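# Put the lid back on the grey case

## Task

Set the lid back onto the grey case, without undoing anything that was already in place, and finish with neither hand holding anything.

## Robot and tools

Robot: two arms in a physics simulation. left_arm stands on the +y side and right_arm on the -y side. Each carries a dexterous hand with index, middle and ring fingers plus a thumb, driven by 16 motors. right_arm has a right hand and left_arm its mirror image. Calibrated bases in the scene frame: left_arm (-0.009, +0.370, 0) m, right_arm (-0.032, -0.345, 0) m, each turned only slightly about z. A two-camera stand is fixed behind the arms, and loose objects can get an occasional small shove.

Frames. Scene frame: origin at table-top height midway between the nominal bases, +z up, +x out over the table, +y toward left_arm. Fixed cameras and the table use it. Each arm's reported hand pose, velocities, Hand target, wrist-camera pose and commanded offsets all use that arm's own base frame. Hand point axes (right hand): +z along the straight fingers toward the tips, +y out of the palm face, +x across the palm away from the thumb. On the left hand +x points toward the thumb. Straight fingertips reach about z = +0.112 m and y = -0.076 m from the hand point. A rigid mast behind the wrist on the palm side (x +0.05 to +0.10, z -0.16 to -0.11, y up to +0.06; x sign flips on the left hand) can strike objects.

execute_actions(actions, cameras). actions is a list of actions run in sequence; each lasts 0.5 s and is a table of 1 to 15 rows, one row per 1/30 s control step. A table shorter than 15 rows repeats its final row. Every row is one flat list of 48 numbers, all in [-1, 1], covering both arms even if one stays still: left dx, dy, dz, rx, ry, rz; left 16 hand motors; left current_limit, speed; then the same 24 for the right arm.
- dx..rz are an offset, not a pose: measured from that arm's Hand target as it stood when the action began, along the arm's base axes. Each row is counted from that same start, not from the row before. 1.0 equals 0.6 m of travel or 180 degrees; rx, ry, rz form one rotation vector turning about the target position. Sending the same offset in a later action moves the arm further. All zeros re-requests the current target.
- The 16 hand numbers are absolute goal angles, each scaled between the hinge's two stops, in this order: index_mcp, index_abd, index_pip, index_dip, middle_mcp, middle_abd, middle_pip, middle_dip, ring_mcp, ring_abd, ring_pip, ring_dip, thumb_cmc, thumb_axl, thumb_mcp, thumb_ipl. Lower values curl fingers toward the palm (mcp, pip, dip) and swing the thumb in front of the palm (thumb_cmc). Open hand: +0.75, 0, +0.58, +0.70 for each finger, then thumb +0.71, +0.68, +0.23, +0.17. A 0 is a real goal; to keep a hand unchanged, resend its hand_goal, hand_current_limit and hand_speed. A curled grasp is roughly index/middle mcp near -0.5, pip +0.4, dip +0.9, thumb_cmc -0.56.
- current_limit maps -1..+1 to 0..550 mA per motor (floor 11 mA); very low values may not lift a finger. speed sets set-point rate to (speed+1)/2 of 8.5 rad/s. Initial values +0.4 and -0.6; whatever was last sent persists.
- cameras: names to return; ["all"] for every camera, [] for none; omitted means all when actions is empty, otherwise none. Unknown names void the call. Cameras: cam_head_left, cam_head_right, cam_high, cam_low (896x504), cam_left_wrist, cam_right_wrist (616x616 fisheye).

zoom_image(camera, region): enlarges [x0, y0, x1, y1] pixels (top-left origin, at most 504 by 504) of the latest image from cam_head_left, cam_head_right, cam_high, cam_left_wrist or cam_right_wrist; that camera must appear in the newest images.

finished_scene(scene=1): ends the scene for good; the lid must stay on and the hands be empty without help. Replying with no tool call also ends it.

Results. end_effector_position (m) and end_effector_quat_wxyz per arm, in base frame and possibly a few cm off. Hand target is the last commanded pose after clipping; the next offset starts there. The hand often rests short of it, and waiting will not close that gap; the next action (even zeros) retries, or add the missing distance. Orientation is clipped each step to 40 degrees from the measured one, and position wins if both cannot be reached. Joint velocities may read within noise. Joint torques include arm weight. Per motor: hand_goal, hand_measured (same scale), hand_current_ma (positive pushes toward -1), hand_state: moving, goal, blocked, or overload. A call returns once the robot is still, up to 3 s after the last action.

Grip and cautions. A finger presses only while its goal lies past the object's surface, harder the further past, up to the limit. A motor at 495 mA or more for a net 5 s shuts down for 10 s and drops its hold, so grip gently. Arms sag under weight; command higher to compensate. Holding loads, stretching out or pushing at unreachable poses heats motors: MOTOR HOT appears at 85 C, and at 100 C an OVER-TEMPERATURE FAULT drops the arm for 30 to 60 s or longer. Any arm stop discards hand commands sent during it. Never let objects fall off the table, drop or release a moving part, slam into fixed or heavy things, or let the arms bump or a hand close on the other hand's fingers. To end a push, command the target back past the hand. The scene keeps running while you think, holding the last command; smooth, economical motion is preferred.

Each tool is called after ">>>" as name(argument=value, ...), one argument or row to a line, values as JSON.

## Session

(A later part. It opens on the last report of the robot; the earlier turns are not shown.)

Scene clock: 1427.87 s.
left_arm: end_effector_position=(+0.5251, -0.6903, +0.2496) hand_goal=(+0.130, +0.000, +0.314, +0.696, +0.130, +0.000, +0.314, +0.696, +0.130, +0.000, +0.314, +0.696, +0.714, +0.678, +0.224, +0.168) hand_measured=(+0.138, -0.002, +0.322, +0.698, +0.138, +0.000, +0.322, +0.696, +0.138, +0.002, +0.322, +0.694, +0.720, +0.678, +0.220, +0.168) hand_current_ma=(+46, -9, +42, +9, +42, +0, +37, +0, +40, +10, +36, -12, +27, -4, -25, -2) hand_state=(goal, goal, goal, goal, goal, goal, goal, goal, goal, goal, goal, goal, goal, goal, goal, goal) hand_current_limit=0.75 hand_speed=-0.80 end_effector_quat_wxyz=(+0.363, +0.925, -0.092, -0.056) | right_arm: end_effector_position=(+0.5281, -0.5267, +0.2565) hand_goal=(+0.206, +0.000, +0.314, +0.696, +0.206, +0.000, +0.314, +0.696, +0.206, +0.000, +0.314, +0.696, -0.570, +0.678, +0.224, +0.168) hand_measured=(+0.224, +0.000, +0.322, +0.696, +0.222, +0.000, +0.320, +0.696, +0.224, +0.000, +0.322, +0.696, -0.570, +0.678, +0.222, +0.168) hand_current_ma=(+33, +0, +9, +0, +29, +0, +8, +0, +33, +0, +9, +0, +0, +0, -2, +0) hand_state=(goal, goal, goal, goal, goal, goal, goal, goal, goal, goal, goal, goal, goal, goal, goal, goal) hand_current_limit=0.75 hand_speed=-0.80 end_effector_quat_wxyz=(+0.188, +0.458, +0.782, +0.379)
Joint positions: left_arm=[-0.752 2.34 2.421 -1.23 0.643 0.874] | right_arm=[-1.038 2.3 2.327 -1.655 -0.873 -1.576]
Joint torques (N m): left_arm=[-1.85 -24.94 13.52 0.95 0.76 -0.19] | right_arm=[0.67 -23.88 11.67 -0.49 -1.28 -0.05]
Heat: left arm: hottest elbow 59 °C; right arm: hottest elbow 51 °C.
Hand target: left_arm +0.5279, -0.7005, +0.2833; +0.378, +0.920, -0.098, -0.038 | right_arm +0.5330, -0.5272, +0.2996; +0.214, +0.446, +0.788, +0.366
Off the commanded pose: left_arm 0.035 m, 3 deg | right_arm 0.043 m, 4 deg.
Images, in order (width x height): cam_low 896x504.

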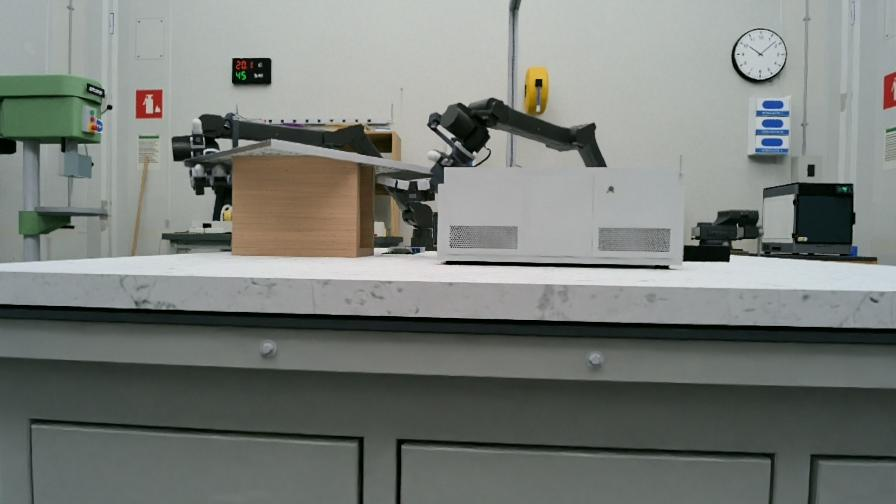

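>>> execute_actions(
  actions=[
    [[0,0,0.03,0,0,0,0.13,0,0.314,0.6957,0.13,0,0.314,0.6957,0.13,0,0.314,0.6957,0.714,0.678,0.2247,0.1676,0.75,-0.8,0,0,0,0,0,0,0.2055,0,0.314,0.6957,0.2055,0,0.314,0.6957,0.2055,0,0.314,0.6957,-0.571,0.678,0.2247,0.1676,0.75,-0.8]],
  ],
  cameras=["cam_low", "cam_left_wrist"],
)

>>> zoom_image(
  camera="cam_low",
  region=[340, 100, 460, 220],
)

>>> zoom_image(
  camera="cam_left_wrist",
  region=[120, 120, 520, 500],
)

Scene clock: 1439.83 s.
left_arm: end_effector_position=(+0.5259, -0.6902, +0.2742) hand_goal=(+0.130, +0.000, +0.314, +0.696, +0.130, +0.000, +0.314, +0.696, +0.130, +0.000, +0.314, +0.696, +0.714, +0.678, +0.224, +0.168) hand_measured=(+0.142, -0.002, +0.322, +0.698, +0.138, +0.000, +0.322, +0.696, +0.148, +0.002, +0.322, +0.694, +0.720, +0.678, +0.220, +0.168) hand_current_ma=(+57, -9, +41, +9, +44, +0, +35, +0, +92, +10, +37, -5, +27, -4, -25, -2) hand_state=(goal, goal, goal, goal, goal, goal, goal, goal, goal, goal, goal, goal, goal, goal, goal, goal) hand_current_limit=0.75 hand_speed=-0.80 end_effector_quat_wxyz=(+0.364, +0.926, -0.092, -0.051) | right_arm: end_effector_position=(+0.5281, -0.5267, +0.2565) hand_goal=(+0.206, +0.000, +0.314, +0.696, +0.206, +0.000, +0.314, +0.696, +0.206, +0.000, +0.314, +0.696, -0.570, +0.678, +0.224, +0.168) hand_measured=(+0.224, +0.000, +0.322, +0.696, +0.222, +0.000, +0.320, +0.696, +0.224, +0.000, +0.322, +0.696, -0.570, +0.678, +0.222, +0.168) hand_current_ma=(+33, +0, +9, +0, +29, +0, +8, +0, +33, +0, +9, +0, +0, +0, -2, +0) hand_state=(goal, goal, goal, goal, goal, goal, goal, goal, goal, goal, goal, goal, goal, goal, goal, goal) hand_current_limit=0.75 hand_speed=-0.80 end_effector_quat_wxyz=(+0.188, +0.458, +0.782, +0.379)
Joint positions: left_arm=[-0.753 2.348 2.5 -1.29 0.637 0.871] | right_arm=[-1.038 2.3 2.327 -1.655 -0.873 -1.576]
Joint torques (N m): left_arm=[-1.79 -23.94 13.81 0.79 0.98 -0.18] | right_arm=[0.56 -23.77 11.6 -0.51 -1.29 -0.02]
Heat: left arm: hottest elbow 63 °C; right arm: hottest elbow 52 °C.
Hand target: left_arm +0.5278, -0.7006, +0.3014; +0.378, +0.920, -0.098, -0.038 | right_arm +0.5330, -0.5272, +0.2996; +0.214, +0.446, +0.788, +0.366
Off the commanded pose: left_arm 0.029 m, 2 deg | right_arm 0.043 m, 4 deg.
camera_calibration:
cam_left_wrist: T_world_to_cam=[[-0.653662, 0.62908, -0.420695, 0.861832], [0.641829, 0.755356, 0.132259, 0.110755], [0.400976, -0.183562, -0.89751, 0.0365118], [0, 0, 0, 1]] pos_world=[0.47762, -0.619119, 0.38069]
Images, in order (width x height): cam_low 896x504, cam_left_wrist 616x616.

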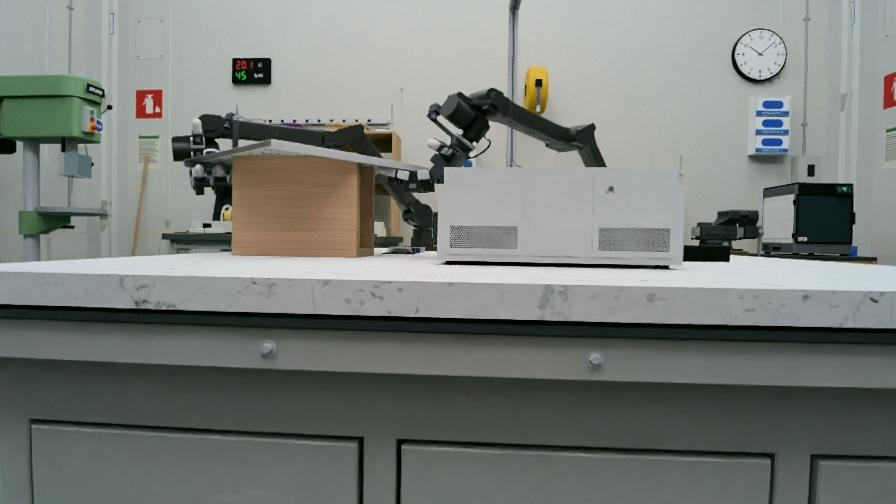

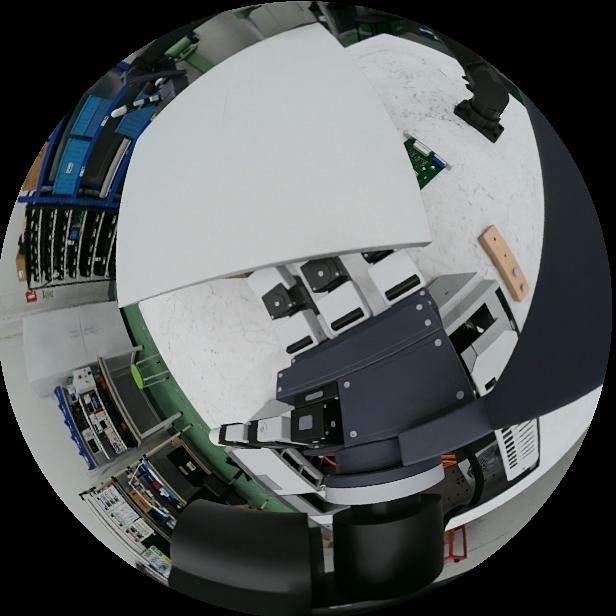

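Scaled by 4.200.

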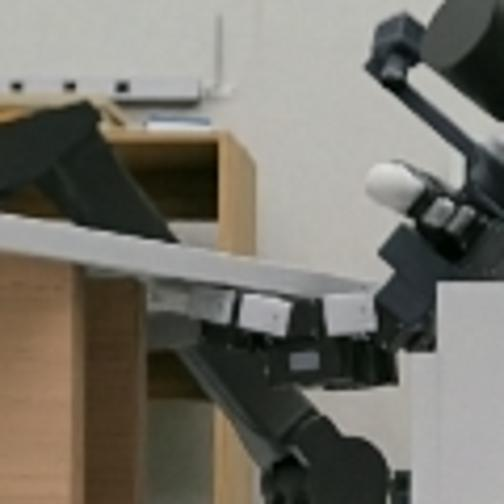

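Scaled by 1.260 from the camera's 616x616 image, which has a finer 880x880 frame.

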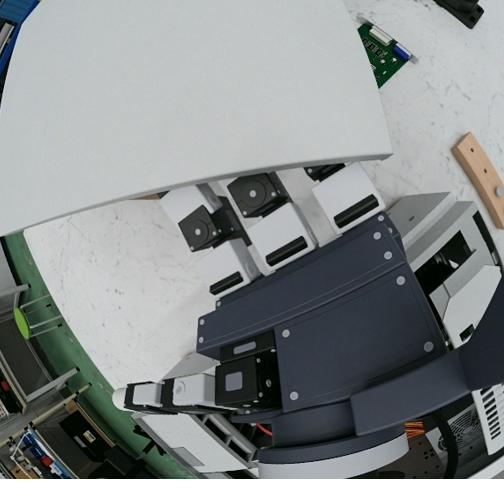

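>>> execute_actions(
  actions=[
    [[0,0,-0.05,0,0,0,0.315,0,0.015,0.6957,0.315,0,0.015,0.6957,0.315,0,0.015,0.6957,0.714,0.678,0.2247,0.1676,0.75,-0.8,0,0,0,0,0,0,0.411,0,0.022,0.6957,0.411,0,0.022,0.6957,0.411,0,0.022,0.6957,-0.571,0.678,0.2247,0.1676,0.75,-0.8]],
    [[0.005,-0.025,0,0,0,0,0.315,0,0.015,0.6957,0.315,0,0.015,0.6957,0.315,0,0.015,0.6957,0.714,0.678,0.2247,0.1676,0.75,-0.8,0,0,0,0,0,0,0.411,0,0.022,0.6957,0.411,0,0.022,0.6957,0.411,0,0.022,0.6957,-0.571,0.678,0.2247,0.1676,0.75,-0.8]],
  ],
  cameras=["cam_low", "cam_left_wrist", "cam_right_wrist"],
)

>>> zoom_image(
  camera="cam_low",
  region=[340, 100, 460, 220],
)

>>> zoom_image(
  camera="cam_left_wrist",
  region=[120, 120, 520, 500],
)

>>> zoom_image(
  camera="cam_low",
  region=[170, 100, 290, 220],
)

Scene clock: 1486.03 s.
left_arm: end_effector_position=(+0.5272, -0.7075, +0.2364) hand_goal=(+0.316, +0.000, +0.016, +0.696, +0.316, +0.000, +0.016, +0.696, +0.316, +0.000, +0.016, +0.696, +0.714, +0.678, +0.224, +0.168) hand_measured=(+0.326, -0.002, +0.024, +0.698, +0.324, +0.000, +0.024, +0.696, +0.328, +0.002, +0.024, +0.696, +0.720, +0.678, +0.220, +0.168) hand_current_ma=(+51, -9, +41, +9, +43, +0, +36, +0, +64, +10, +37, +1, +27, -4, -25, -2) hand_state=(goal, goal, goal, goal, goal, goal, goal, goal, goal, goal, goal, goal, goal, goal, goal, goal) hand_current_limit=0.75 hand_speed=-0.80 end_effector_quat_wxyz=(+0.362, +0.926, -0.093, -0.057) | right_arm: end_effector_position=(+0.5281, -0.5267, +0.2565) hand_goal=(+0.412, +0.000, +0.022, +0.696, +0.412, +0.000, +0.022, +0.696, +0.412, +0.000, +0.022, +0.696, -0.570, +0.678, +0.224, +0.168) hand_measured=(+0.418, +0.000, +0.030, +0.696, +0.418, +0.000, +0.028, +0.696, +0.418, +0.000, +0.030, +0.696, -0.570, +0.678, +0.222, +0.168) hand_current_ma=(+9, +0, +9, +0, +7, +0, +8, +0, +8, +0, +9, +0, +0, +0, -2, +0) hand_state=(goal, goal, goal, goal, goal, goal, goal, goal, goal, goal, goal, goal, goal, goal, goal, goal) hand_current_limit=0.75 hand_speed=-0.80 end_effector_quat_wxyz=(+0.188, +0.458, +0.782, +0.379)
Joint positions: left_arm=[-0.767 2.406 2.51 -1.246 0.637 0.861] | right_arm=[-1.038 2.3 2.327 -1.655 -0.873 -1.576]
Joint torques (N m): left_arm=[-1.26 -25.64 13.41 0.8 0.77 -0.19] | right_arm=[0.38 -23.71 11.67 -0.47 -1.24 -0.01]
Heat: left arm: hottest elbow 67 °C; right arm: hottest elbow 53 °C.
Hand target: left_arm +0.5309, -0.7156, +0.2713; +0.378, +0.920, -0.098, -0.038 | right_arm +0.5330, -0.5272, +0.2996; +0.214, +0.446, +0.788, +0.366
Off the commanded pose: left_arm 0.036 m, 3 deg | right_arm 0.043 m, 4 deg.
camera_calibration:
cam_left_wrist: T_world_to_cam=[[-0.653628, 0.635259, -0.41136, 0.859749], [0.64803, 0.750545, 0.129376, 0.121895], [0.390932, -0.18201, -0.902244, 0.0063202], [0, 0, 0, 1]] pos_world=[0.480493, -0.6365, 0.343598]
cam_right_wrist: T_world_to_cam=[[0.729635, -0.491888, 0.475057, -0.738144], [-0.588102, -0.80585, 0.0688583, -0.185535], [0.348954, -0.329624, -0.877257, -0.00517594], [0, 0, 0, 1]] pos_world=[0.431268, -0.514304, 0.358896]
Images, in order (width x height): cam_low 896x504, cam_left_wrist 616x616, cam_right_wrist 616x616.

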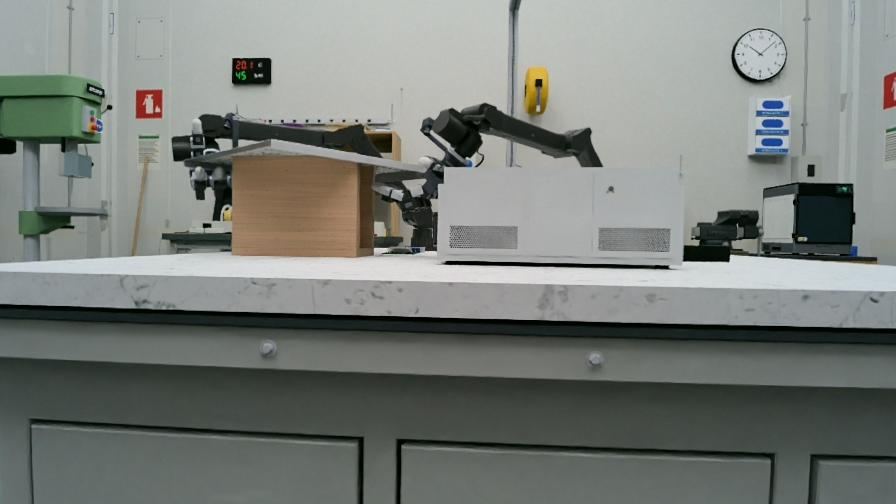

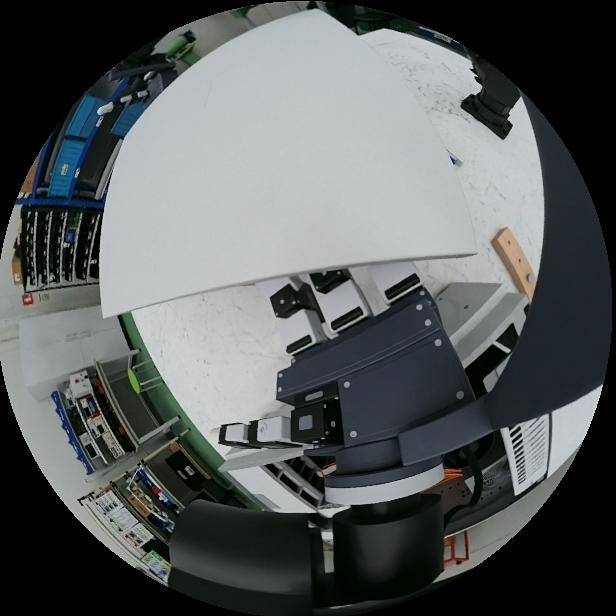

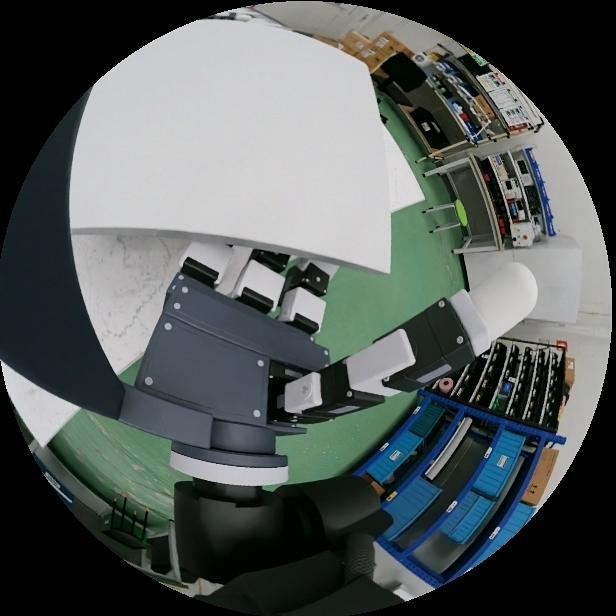

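Scaled by 4.200.

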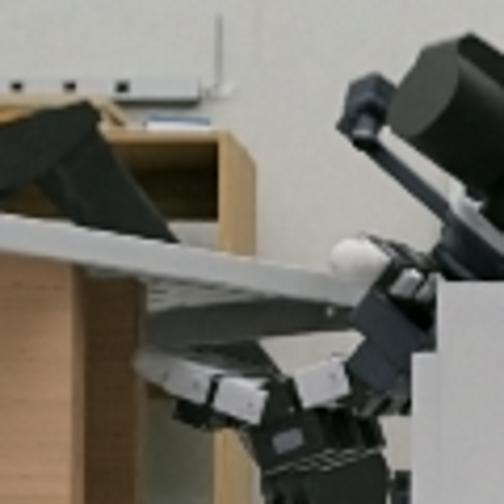

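Scaled by 1.260 from the camera's 616x616 image, which has a finer 880x880 frame.

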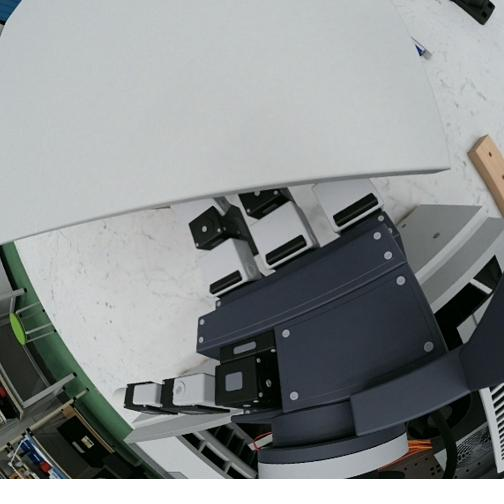

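Scaled by 4.200.

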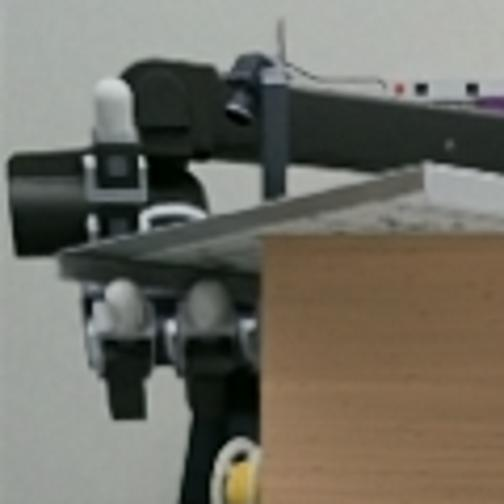

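>>> execute_actions(
  actions=[
    [[0,0,0.06,0,0,0,0.315,0,0.015,0.6957,0.315,0,0.015,0.6957,0.315,0,0.015,0.6957,0.714,0.678,0.2247,0.1676,0.75,-0.8,0,0,0.02,0,0,0,0.411,0,0.022,0.6957,0.411,0,0.022,0.6957,0.411,0,0.022,0.6957,-0.571,0.678,0.2247,0.1676,0.75,-0.8]],
    [[0,0,0.02,0,0,0,0.315,0,0.015,0.6957,0.315,0,0.015,0.6957,0.315,0,0.015,0.6957,0.714,0.678,0.2247,0.1676,0.75,-0.8,0,0,0.02,0,0,0,0.411,0,0.022,0.6957,0.411,0,0.022,0.6957,0.411,0,0.022,0.6957,-0.571,0.678,0.2247,0.1676,0.75,-0.8]],
  ],
  cameras=["cam_low", "cam_head_left"],
)

>>> zoom_image(
  camera="cam_low",
  region=[340, 100, 460, 220],
)

>>> zoom_image(
  camera="cam_low",
  region=[170, 100, 290, 220],
)

Scene clock: 1497.83 s.
left_arm: end_effector_position=(+0.5310, -0.7085, +0.2760) hand_goal=(+0.316, +0.000, +0.016, +0.696, +0.316, +0.000, +0.016, +0.696, +0.316, +0.000, +0.016, +0.696, +0.714, +0.678, +0.224, +0.168) hand_measured=(+0.326, -0.002, +0.024, +0.698, +0.324, +0.000, +0.024, +0.696, +0.330, +0.002, +0.022, +0.696, +0.720, +0.678, +0.220, +0.168) hand_current_ma=(+51, -9, +39, +9, +44, +0, +34, +0, +68, +9, +33, +1, +26, -4, -25, -2) hand_state=(goal, goal, goal, goal, goal, goal, goal, goal, goal, goal, goal, goal, goal, goal, goal, goal) hand_current_limit=0.75 hand_speed=-0.80 end_effector_quat_wxyz=(+0.359, +0.928, -0.086, -0.055) | right_arm: end_effector_position=(+0.5284, -0.5279, +0.2682) hand_goal=(+0.412, +0.000, +0.022, +0.696, +0.412, +0.000, +0.022, +0.696, +0.412, +0.000, +0.022, +0.696, -0.570, +0.678, +0.224, +0.168) hand_measured=(+0.420, +0.000, +0.030, +0.696, +0.418, +0.000, +0.028, +0.696, +0.422, +0.000, +0.030, +0.696, -0.570, +0.678, +0.222, +0.168) hand_current_ma=(+9, +0, +8, +0, +7, +0, +8, +0, +15, +0, +8, +0, +0, +0, -2, +0) hand_state=(goal, goal, goal, goal, goal, goal, goal, goal, goal, goal, goal, goal, goal, goal, goal, goal) hand_current_limit=0.75 hand_speed=-0.80 end_effector_quat_wxyz=(+0.189, +0.464, +0.778, +0.378)
Joint positions: left_arm=[-0.767 2.485 2.769 -1.425 0.627 0.847] | right_arm=[-1.038 2.291 2.343 -1.665 -0.873 -1.553]
Joint torques (N m): left_arm=[-1.73 -26.05 14.19 0.84 1.1 -0.17] | right_arm=[0.56 -25.47 11.79 -0.57 -1.39 0.02]
Heat: left arm: hottest elbow 65 °C; right arm: hottest elbow 53 °C.
Hand target: left_arm +0.5309, -0.7156, +0.3192; +0.378, +0.920, -0.098, -0.038 | right_arm +0.5330, -0.5272, +0.3234; +0.214, +0.446, +0.788, +0.366
Off the commanded pose: left_arm 0.044 m, 3 deg | right_arm 0.055 m, 4 deg.
joint sent to its limit (right arm) — joint 4 (wrist pitch), lower limit. The joint targets are off in position, not in orientation.
Images, in order (width x height): cam_head_left 896x504, cam_low 896x504.

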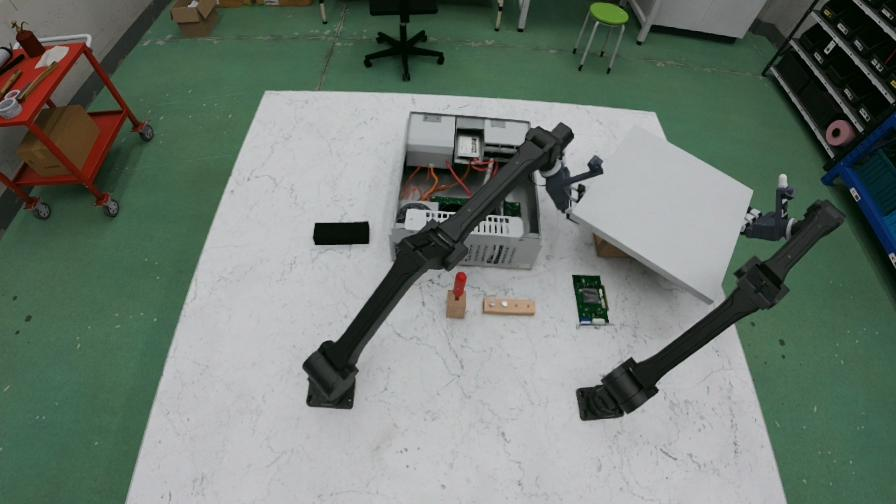

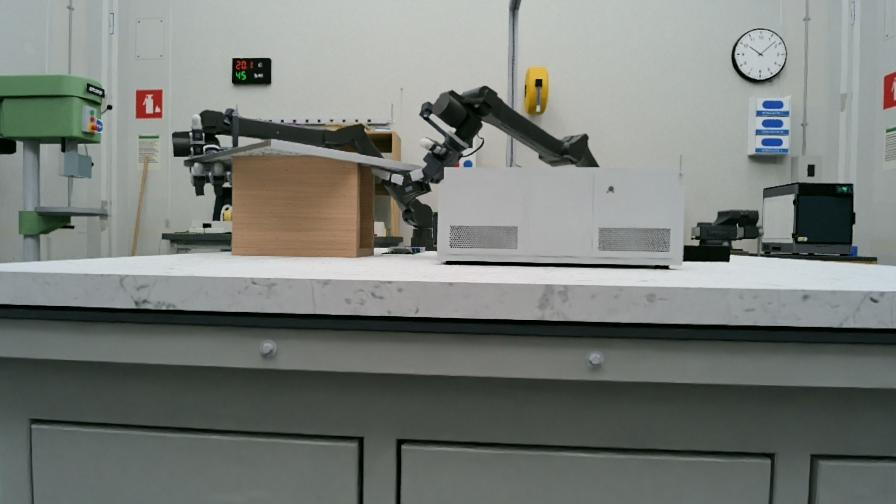

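Scaled by 4.200.

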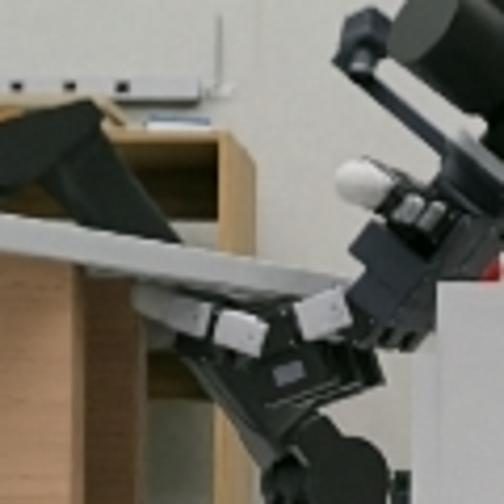

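Scaled by 4.200.

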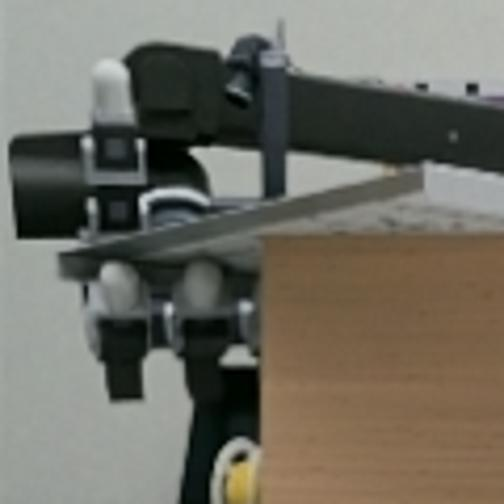

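>>> execute_actions(
  actions=[],
)

Scene clock: 1539.07 s.
left_arm: end_effector_position=(+0.5310, -0.7085, +0.2760) hand_goal=(+0.316, +0.000, +0.016, +0.696, +0.316, +0.000, +0.016, +0.696, +0.316, +0.000, +0.016, +0.696, +0.714, +0.678, +0.224, +0.168) hand_measured=(+0.326, -0.002, +0.024, +0.698, +0.324, +0.000, +0.024, +0.696, +0.330, +0.002, +0.022, +0.696, +0.720, +0.678, +0.220, +0.168) hand_current_ma=(+51, -9, +39, +9, +44, +0, +34, +0, +68, +9, +33, +1, +26, -4, -25, -2) hand_state=(goal, goal, goal, goal, goal, goal, goal, goal, goal, goal, goal, goal, goal, goal, goal, goal) hand_current_limit=0.75 hand_speed=-0.80 end_effector_quat_wxyz=(+0.359, +0.928, -0.086, -0.055) | right_arm: end_effector_position=(+0.5284, -0.5279, +0.2682) hand_goal=(+0.412, +0.000, +0.022, +0.696, +0.412, +0.000, +0.022, +0.696, +0.412, +0.000, +0.022, +0.696, -0.570, +0.678, +0.224, +0.168) hand_measured=(+0.420, +0.000, +0.030, +0.696, +0.418, +0.000, +0.028, +0.696, +0.422, +0.000, +0.030, +0.696, -0.570, +0.678, +0.222, +0.168) hand_current_ma=(+9, +0, +8, +0, +7, +0, +8, +0, +15, +0, +8, +0, +0, +0, -2, +0) hand_state=(goal, goal, goal, goal, goal, goal, goal, goal, goal, goal, goal, goal, goal, goal, goal, goal) hand_current_limit=0.75 hand_speed=-0.80 end_effector_quat_wxyz=(+0.189, +0.464, +0.778, +0.378)
Joint positions: left_arm=[-0.767 2.485 2.769 -1.425 0.627 0.847] | right_arm=[-1.038 2.291 2.343 -1.665 -0.873 -1.553]
Joint velocities: within noise
Joint torques (N m): left_arm=[-1.73 -26.05 14.2 0.84 1.1 -0.17] | right_arm=[0.5 -24.53 11.81 -0.43 -1.38 0.02]
Heat: left arm: hottest elbow 69 °C; right arm: hottest elbow 54 °C.
Hand target: left_arm +0.5309, -0.7156, +0.3192; +0.378, +0.920, -0.098, -0.038 | right_arm +0.5330, -0.5272, +0.3234; +0.214, +0.446, +0.788, +0.366
Off the commanded pose: left_arm 0.044 m, 3 deg | right_arm 0.055 m, 4 deg.
camera_calibration:
cam_left_wrist: T_world_to_cam=[[-0.663383, 0.6292, -0.405008, 0.878336], [0.637591, 0.7586, 0.13418, 0.124946], [0.391665, -0.169216, -0.904414, 0.0497786], [0, 0, 0, 1]] pos_world=[0.483513, -0.639009, 0.383988]
cam_right_wrist: T_world_to_cam=[[0.723093, -0.503579, 0.472805, -0.746771], [-0.599792, -0.797248, 0.0681636, -0.176269], [0.342617, -0.332873, -0.878527, 0.00661221], [0, 0, 0, 1]] pos_world=[0.431995, -0.514388, 0.370901]

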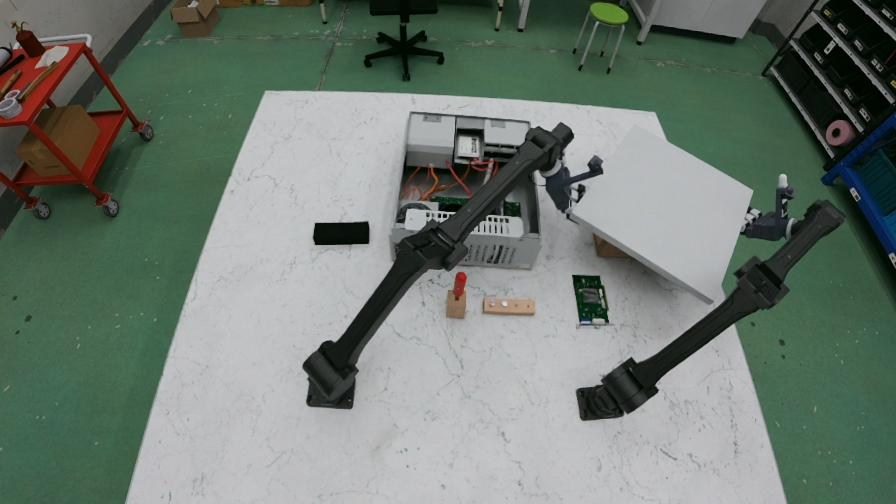

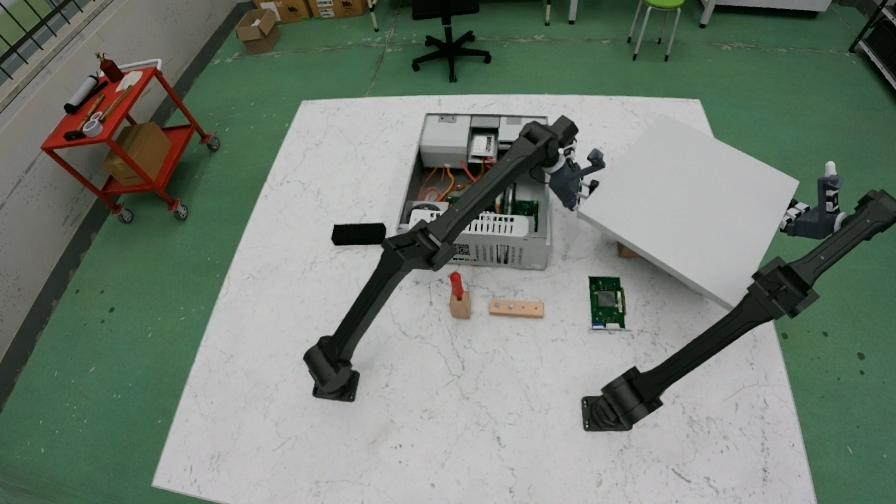

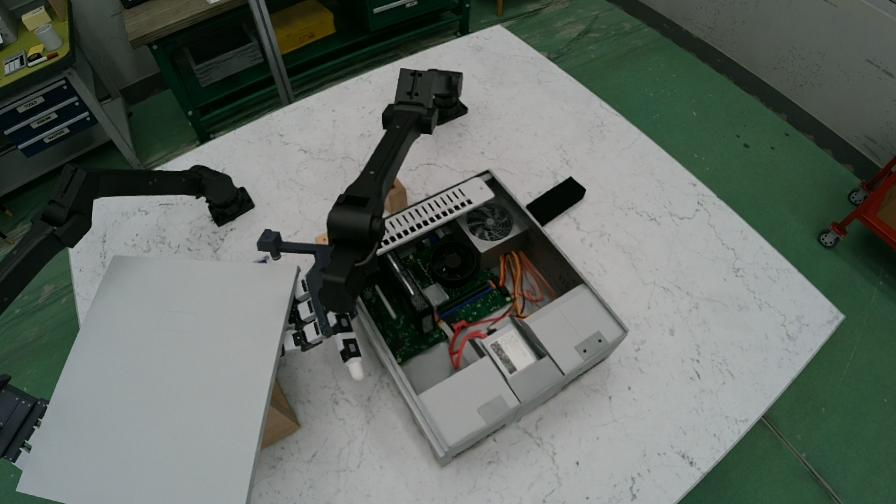

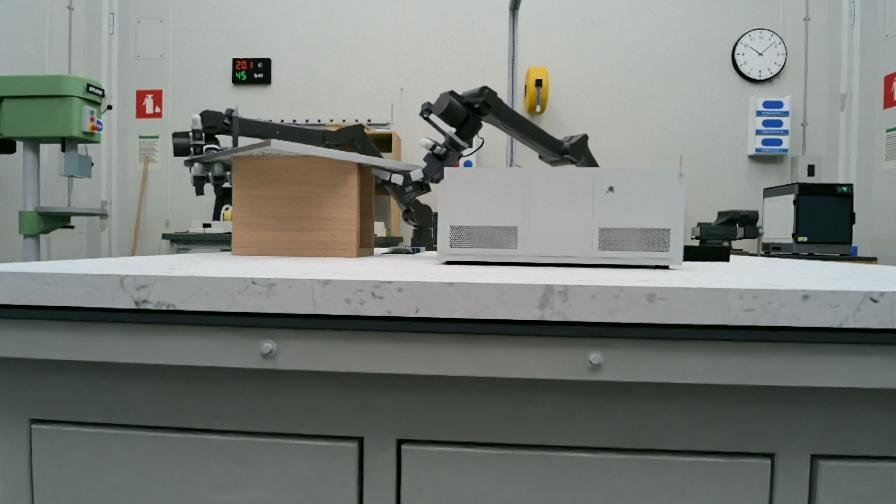

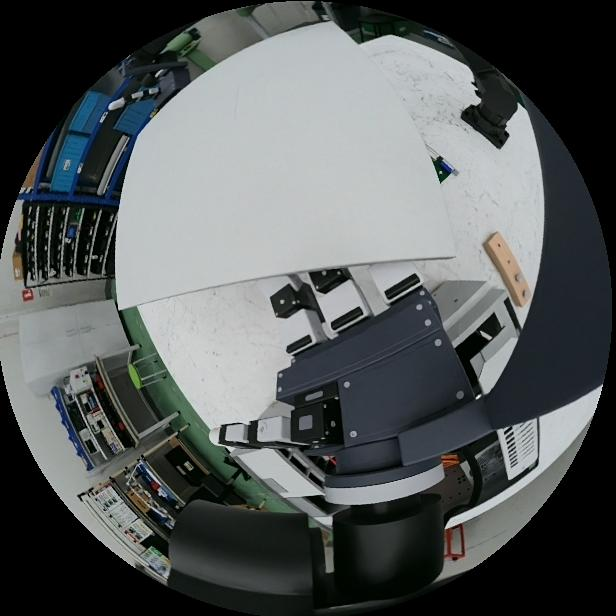

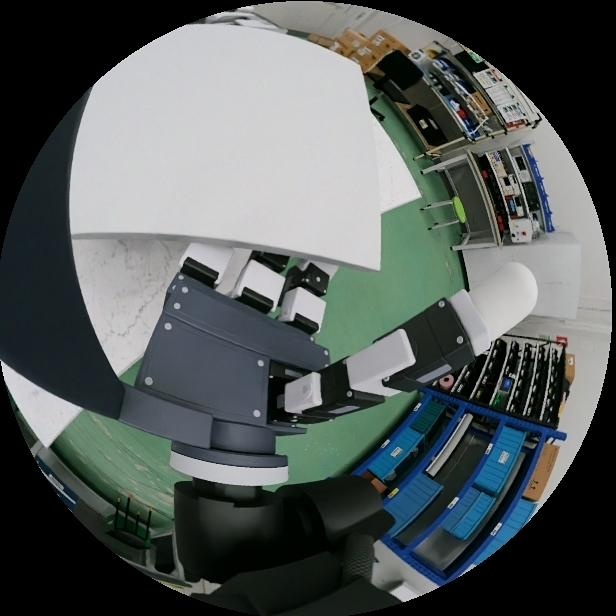

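>>> execute_actions(
  actions=[
    [[0,0,0,0,0,0,0.315,0,0.015,0.6957,0.315,0,0.015,0.6957,0.315,0,0.015,0.6957,0.714,0.678,0.2247,0.1676,0.75,-0.8,-0.033,0.025,0,0,0,-0.022,0.411,0,0.022,0.6957,0.411,0,0.022,0.6957,0.411,0,0.022,0.6957,-0.571,0.678,0.2247,0.1676,0.75,-0.8]],
    [[0,0,0,0,0,0,0.315,0,0.015,0.6957,0.315,0,0.015,0.6957,0.315,0,0.015,0.6957,0.714,0.678,0.2247,0.1676,0.75,-0.8,-0.033,0.025,0,0,0,-0.022,0.411,0,0.022,0.6957,0.411,0,0.022,0.6957,0.411,0,0.022,0.6957,-0.571,0.678,0.2247,0.1676,0.75,-0.8]],
  ],
  cameras=["cam_right_wrist", "cam_head_right"],
)

Scene clock: 1576.60 s.
left_arm: end_effector_position=(+0.5329, -0.7087, +0.2724) hand_goal=(+0.316, +0.000, +0.016, +0.696, +0.316, +0.000, +0.016, +0.696, +0.316, +0.000, +0.016, +0.696, +0.714, +0.678, +0.224, +0.168) hand_measured=(+0.326, -0.002, +0.024, +0.698, +0.324, +0.000, +0.024, +0.696, +0.330, +0.002, +0.022, +0.696, +0.720, +0.678, +0.220, +0.168) hand_current_ma=(+51, -9, +39, +9, +44, +0, +34, +0, +68, +9, +33, +1, +26, -4, -25, -2) hand_state=(goal, goal, goal, goal, goal, goal, goal, goal, goal, goal, goal, goal, goal, goal, goal, goal) hand_current_limit=0.75 hand_speed=-0.80 end_effector_quat_wxyz=(+0.355, +0.929, -0.083, -0.059) | right_arm: end_effector_position=(+0.4968, -0.5024, +0.2819) hand_goal=(+0.412, +0.000, +0.022, +0.696, +0.412, +0.000, +0.022, +0.696, +0.412, +0.000, +0.022, +0.696, -0.570, +0.678, +0.224, +0.168) hand_measured=(+0.420, +0.000, +0.028, +0.696, +0.418, +0.000, +0.028, +0.696, +0.426, +0.000, +0.028, +0.696, -0.570, +0.678, +0.222, +0.168) hand_current_ma=(+10, +0, +8, +0, +8, +0, +7, +0, +22, +0, +8, +0, +0, +0, -2, +0) hand_state=(goal, goal, goal, goal, goal, goal, goal, goal, goal, goal, goal, goal, goal, goal, goal, goal) hand_current_limit=0.75 hand_speed=-0.80 end_effector_quat_wxyz=(+0.215, +0.500, +0.761, +0.354)
Joint positions: left_arm=[-0.766 2.52 2.831 -1.464 0.626 0.847] | right_arm=[-1.053 2.048 1.97 -1.408 -0.852 -1.423]
Joint torques (N m): left_arm=[-1.79 -26.4 14.34 0.96 1.16 -0.15] | right_arm=[0.09 -23.47 7.64 0.4 -1.75 0.18]
Heat: left arm: hottest elbow 71 °C; right arm: hottest elbow 54 °C.
Hand target: left_arm +0.5310, -0.7155, +0.3194; +0.378, +0.920, -0.098, -0.038 | right_arm +0.4935, -0.4971, +0.3236; +0.239, +0.499, +0.756, +0.350
Off the commanded pose: left_arm 0.048 m, 4 deg | right_arm 0.042 m, 3 deg.
camera_calibration:
cam_right_wrist: T_world_to_cam=[[0.671165, -0.556816, 0.489381, -0.723155], [-0.676284, -0.730282, 0.096582, -0.112203], [0.303608, -0.395783, -0.866705, 0.0223913], [0, 0, 0, 1]] pos_world=[0.402677, -0.475742, 0.384142]
Images, in order (width x height): cam_head_right 896x504, cam_right_wrist 616x616.

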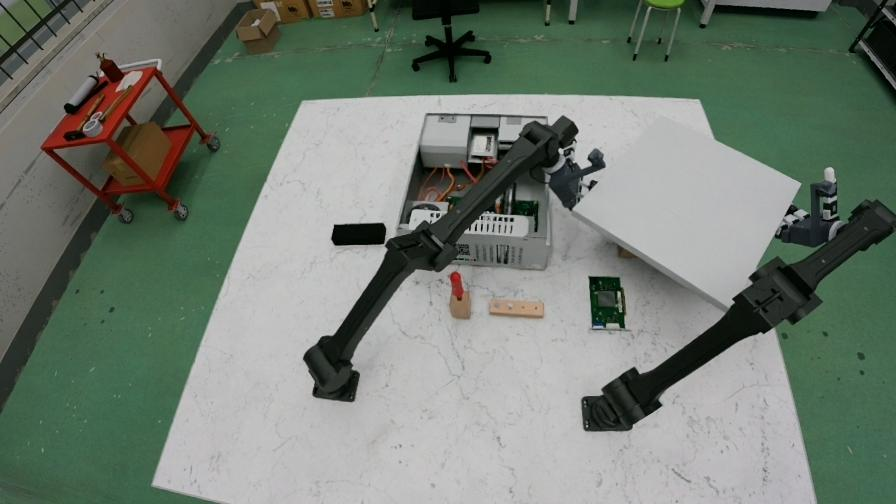

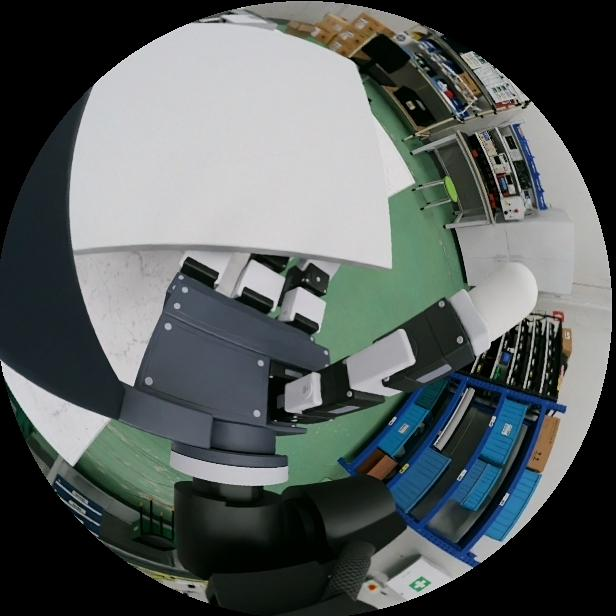

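>>> execute_actions(
  actions=[
    [[-0.008,0.01,0.05,0,0,0,0.315,0,0.015,0.6957,0.315,0,0.015,0.6957,0.315,0,0.015,0.6957,0.714,0.678,0.2247,0.1676,0.75,-0.8,0,0,0.035,0,0,0,0.411,0,0.022,0.6957,0.411,0,0.022,0.6957,0.411,0,0.022,0.6957,-0.571,0.678,0.2247,0.1676,0.75,-0.8]],
  ],
  cameras=["cam_low"],
)

Scene clock: 1589.40 s.
left_arm: end_effector_position=(+0.5303, -0.7062, +0.2761) hand_goal=(+0.316, +0.000, +0.016, +0.696, +0.316, +0.000, +0.016, +0.696, +0.316, +0.000, +0.016, +0.696, +0.714, +0.678, +0.224, +0.168) hand_measured=(+0.326, -0.002, +0.024, +0.698, +0.324, +0.000, +0.024, +0.696, +0.330, +0.002, +0.022, +0.696, +0.720, +0.678, +0.220, +0.168) hand_current_ma=(+51, -9, +39, +9, +44, +0, +34, +0, +68, +9, +33, +1, +26, -4, -25, -2) hand_state=(goal, goal, goal, goal, goal, goal, goal, goal, goal, goal, goal, goal, goal, goal, goal, goal) hand_current_limit=0.75 hand_speed=-0.80 end_effector_quat_wxyz=(+0.352, +0.930, -0.081, -0.064) | right_arm: end_effector_position=(+0.4958, -0.5011, +0.2821) hand_goal=(+0.412, +0.000, +0.022, +0.696, +0.412, +0.000, +0.022, +0.696, +0.412, +0.000, +0.022, +0.696, -0.570, +0.678, +0.224, +0.168) hand_measured=(+0.420, +0.000, +0.028, +0.696, +0.418, +0.000, +0.028, +0.696, +0.426, +0.000, +0.028, +0.696, -0.570, +0.678, +0.222, +0.168) hand_current_ma=(+10, +0, +8, +0, +8, +0, +7, +0, +23, +0, +8, +0, +0, +0, -2, +0) hand_state=(goal, goal, goal, goal, goal, goal, goal, goal, goal, goal, goal, goal, goal, goal, goal, goal) hand_current_limit=0.75 hand_speed=-0.80 end_effector_quat_wxyz=(+0.208, +0.505, +0.757, +0.358)
Joint positions: left_arm=[-0.766 2.52 2.846 -1.492 0.626 0.847] | right_arm=[-1.053 2.046 1.97 -1.425 -0.852 -1.415]
Joint torques (N m): left_arm=[-1.73 -29.22 14.04 0.92 1.16 -0.26] | right_arm=[0.32 -24.35 10.35 -0.59 -1.76 0.15]
Heat: left arm: hottest elbow 74 °C; right arm: hottest shoulder 51 °C.
Hand target: left_arm +0.5261, -0.7095, +0.3494; +0.378, +0.920, -0.098, -0.038 | right_arm +0.4935, -0.4971, +0.3446; +0.239, +0.500, +0.756, +0.350
Off the commanded pose: left_arm 0.074 m, 5 deg | right_arm 0.063 m, 4 deg.
elbow stopped short (left arm): the move would have taken joint 3 (elbow) straighter than the controller allows.
Images, in order (width x height): cam_low 896x504.

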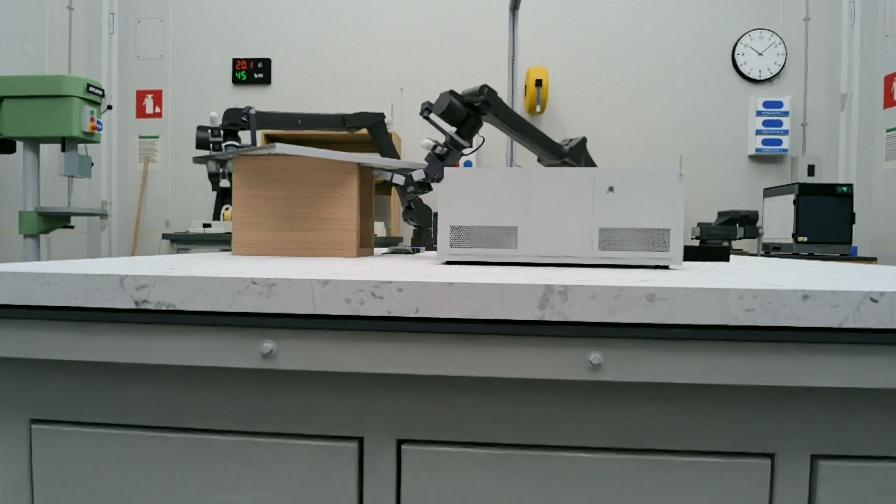

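>>> execute_actions(
  actions=[
    [[-0.03,0.024,0,0,0,0,0.315,0,0.015,0.6957,0.315,0,0.015,0.6957,0.315,0,0.015,0.6957,0.714,0.678,0.2247,0.1676,0.75,-0.8,0,0,0.02,0,0,0,0.411,0,0.022,0.6957,0.411,0,0.022,0.6957,0.411,0,0.022,0.6957,-0.571,0.678,0.2247,0.1676,0.75,-0.8]],
    [[-0.03,0.024,0.01,0,0,0,0.315,0,0.015,0.6957,0.315,0,0.015,0.6957,0.315,0,0.015,0.6957,0.714,0.678,0.2247,0.1676,0.75,-0.8,0,0,0.02,0,0,0,0.411,0,0.022,0.6957,0.411,0,0.022,0.6957,0.411,0,0.022,0.6957,-0.571,0.678,0.2247,0.1676,0.75,-0.8]],
  ],
  cameras=["cam_low", "cam_left_wrist"],
)

Scene clock: 1612.40 s.
left_arm: end_effector_position=(+0.5004, -0.6807, +0.3017) hand_goal=(+0.316, +0.000, +0.016, +0.696, +0.316, +0.000, +0.016, +0.696, +0.316, +0.000, +0.016, +0.696, +0.714, +0.678, +0.224, +0.168) hand_measured=(+0.348, -0.002, +0.028, +0.698, +0.324, +0.000, +0.024, +0.696, +0.334, +0.002, +0.022, +0.696, +0.720, +0.678, +0.220, +0.168) hand_current_ma=(+170, -9, +54, +9, +44, +0, +34, +0, +94, +9, +33, +1, +26, -4, -25, -2) hand_state=(blocked, goal, goal, goal, goal, goal, goal, goal, goal, goal, goal, goal, goal, goal, goal, goal) hand_current_limit=0.75 hand_speed=-0.80 end_effector_quat_wxyz=(+0.349, +0.931, -0.090, -0.063) | right_arm: end_effector_position=(+0.4914, -0.4939, +0.2898) hand_goal=(+0.412, +0.000, +0.022, +0.696, +0.412, +0.000, +0.022, +0.696, +0.412, +0.000, +0.022, +0.696, -0.570, +0.678, +0.224, +0.168) hand_measured=(+0.424, +0.000, +0.028, +0.696, +0.434, +0.000, +0.034, +0.702, +0.450, -0.006, +0.040, +0.704, -0.570, +0.678, +0.222, +0.168) hand_current_ma=(+20, +0, +8, +0, +41, +0, +15, +5, +90, -5, +30, +9, +0, +0, -2, +0) hand_state=(goal, goal, goal, goal, blocked, goal, goal, goal, blocked, goal, goal, goal, goal, goal, goal, goal) hand_current_limit=0.75 hand_speed=-0.80 end_effector_quat_wxyz=(+0.189, +0.515, +0.752, +0.366)
Joint positions: left_arm=[-0.767 2.276 2.46 -1.358 0.625 0.867] | right_arm=[-1.053 2.034 1.977 -1.488 -0.848 -1.411]
Joint torques (N m): left_arm=[-1.9 -29.22 8.91 2 1.21 -0.2] | right_arm=[0.03 -23.65 13.19 -0.5 -1.92 0.13]
Heat: left arm: hottest elbow 68 °C; right arm: hottest elbow 49 °C.
Hand target: left_arm +0.4901, -0.6807, +0.3555; +0.378, +0.920, -0.098, -0.038 | right_arm +0.4935, -0.4971, +0.3685; +0.238, +0.500, +0.756, +0.350
Off the commanded pose: left_arm 0.055 m, 5 deg | right_arm 0.079 m, 6 deg.
camera_calibration:
cam_left_wrist: T_world_to_cam=[[-0.657762, 0.646924, -0.385796, 0.854344], [0.64985, 0.746374, 0.143601, 0.102794], [0.380847, -0.156254, -0.91134, 0.106031], [0, 0, 0, 1]] pos_world=[0.454774, -0.612851, 0.411471]
Images, in order (width x height): cam_low 896x504, cam_left_wrist 616x616.

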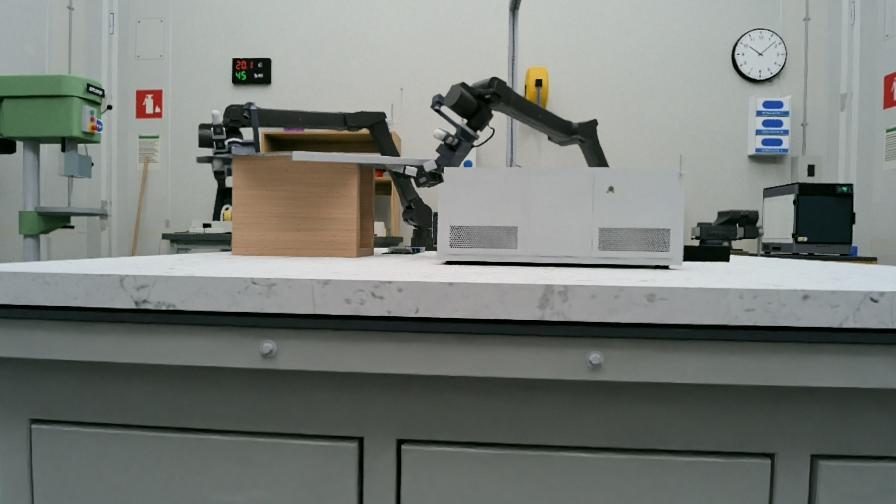

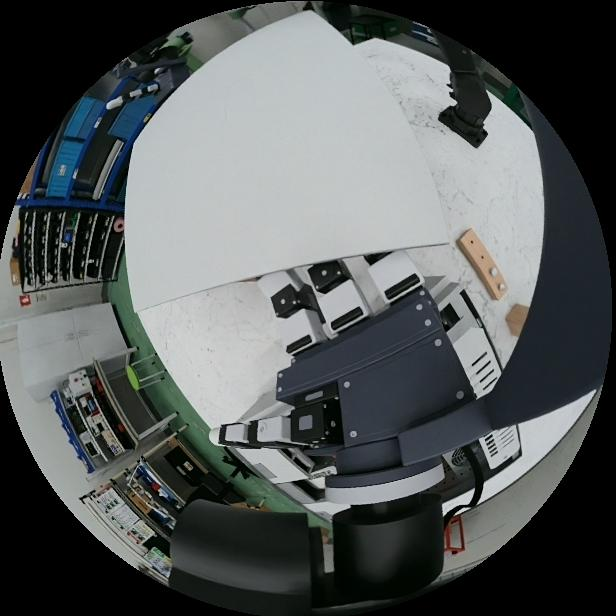

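>>> execute_actions(
  actions=[
    [[0,0,0.03,0,0,0,0.315,0,0.015,0.6957,0.315,0,0.015,0.6957,0.315,0,0.015,0.6957,0.714,0.678,0.2247,0.1676,0.75,-0.8,0,0,0.04,0,0,0,0.411,0,0.022,0.6957,0.411,0,0.022,0.6957,0.411,0,0.022,0.6957,-0.571,0.678,0.2247,0.1676,0.75,-0.8]],
    [[0,0,0.03,0,0,0,0.315,0,0.015,0.6957,0.315,0,0.015,0.6957,0.315,0,0.015,0.6957,0.714,0.678,0.2247,0.1676,0.75,-0.8,0,0,0.05,0,0,0,0.411,0,0.022,0.6957,0.411,0,0.022,0.6957,0.411,0,0.022,0.6957,-0.571,0.678,0.2247,0.1676,0.75,-0.8]],
  ],
  cameras=["cam_low", "cam_head_left"],
)

Scene clock: 1622.30 s.
left_arm: end_effector_position=(+0.4930, -0.6791, +0.3008) hand_goal=(+0.316, +0.000, +0.016, +0.696, +0.316, +0.000, +0.016, +0.696, +0.316, +0.000, +0.016, +0.696, +0.714, +0.678, +0.224, +0.168) hand_measured=(+0.340, -0.002, +0.026, +0.698, +0.324, +0.000, +0.022, +0.696, +0.340, +0.002, +0.022, +0.696, +0.720, +0.678, +0.220, +0.168) hand_current_ma=(+123, -11, +43, +9, +44, +0, +33, +0, +123, +9, +32, +1, +26, -4, -25, -2) hand_state=(blocked, goal, goal, goal, goal, goal, goal, goal, blocked, goal, goal, goal, goal, goal, goal, goal) hand_current_limit=0.75 hand_speed=-0.80 end_effector_quat_wxyz=(+0.338, +0.934, -0.084, -0.078) | right_arm: end_effector_position=(+0.4915, -0.4935, +0.3598) hand_goal=(+0.412, +0.000, +0.022, +0.696, +0.412, +0.000, +0.022, +0.696, +0.412, +0.000, +0.022, +0.696, -0.570, +0.678, +0.224, +0.168) hand_measured=(+0.424, +0.000, +0.028, +0.696, +0.440, +0.000, +0.038, +0.704, +0.476, -0.014, +0.058, +0.712, -0.570, +0.678, +0.222, +0.168) hand_current_ma=(+20, +0, +8, +0, +59, +0, +24, +9, +182, -16, +74, +26, +0, +0, -2, +0) hand_state=(goal, goal, goal, goal, blocked, goal, goal, goal, blocked, goal, blocked, goal, goal, goal, goal, goal) hand_current_limit=0.75 hand_speed=-0.80 end_effector_quat_wxyz=(+0.197, +0.512, +0.755, +0.360)
Joint positions: left_arm=[-0.773 2.276 2.471 -1.406 0.624 0.861] | right_arm=[-1.053 2.031 2.156 -1.647 -0.844 -1.41]
Joint torques (N m): left_arm=[-1.61 -28.92 14.57 0.59 1.23 -0.22] | right_arm=[-0.03 -21.6 13.48 -0.24 -2.12 0.11]
Heat: left arm: hottest elbow 66 °C; right arm: hottest elbow 50 °C.
Hand target: left_arm +0.4900, -0.6808, +0.3914; +0.378, +0.920, -0.098, -0.038 | right_arm +0.4934, -0.4972, +0.4225; +0.239, +0.500, +0.756, +0.350
Off the commanded pose: left_arm 0.091 m, 7 deg | right_arm 0.063 m, 5 deg.
Images, in order (width x height): cam_head_left 896x504, cam_low 896x504.

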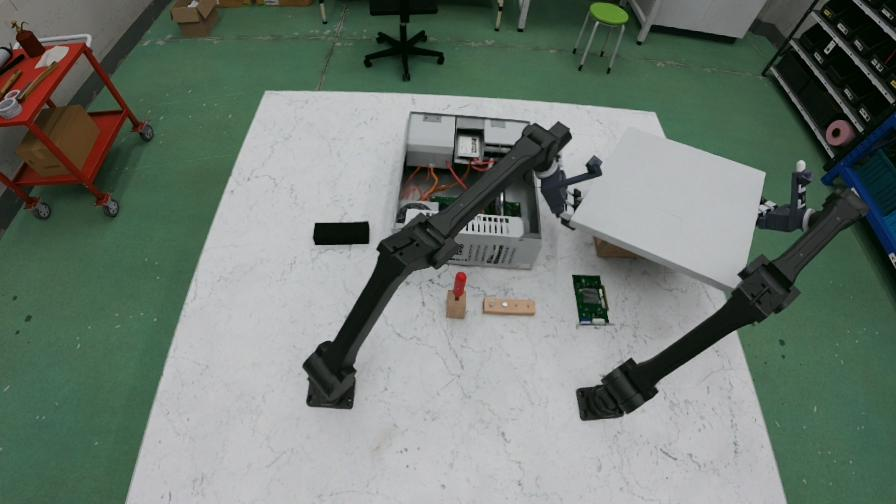

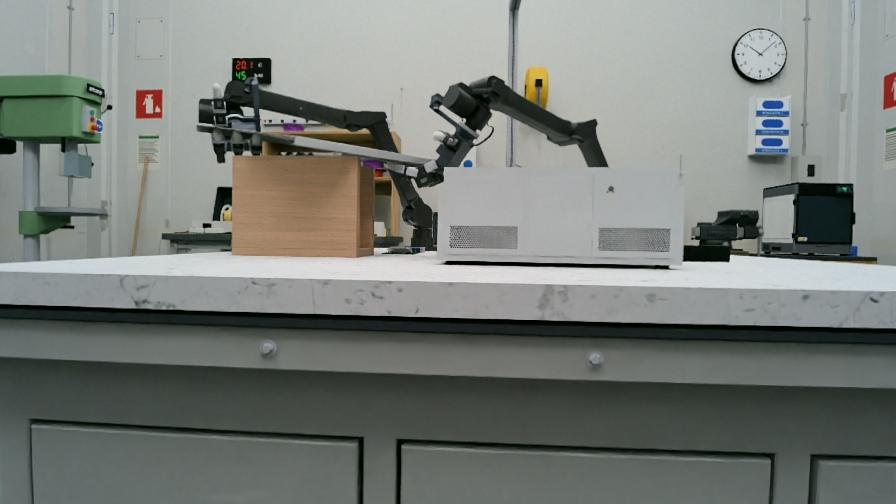

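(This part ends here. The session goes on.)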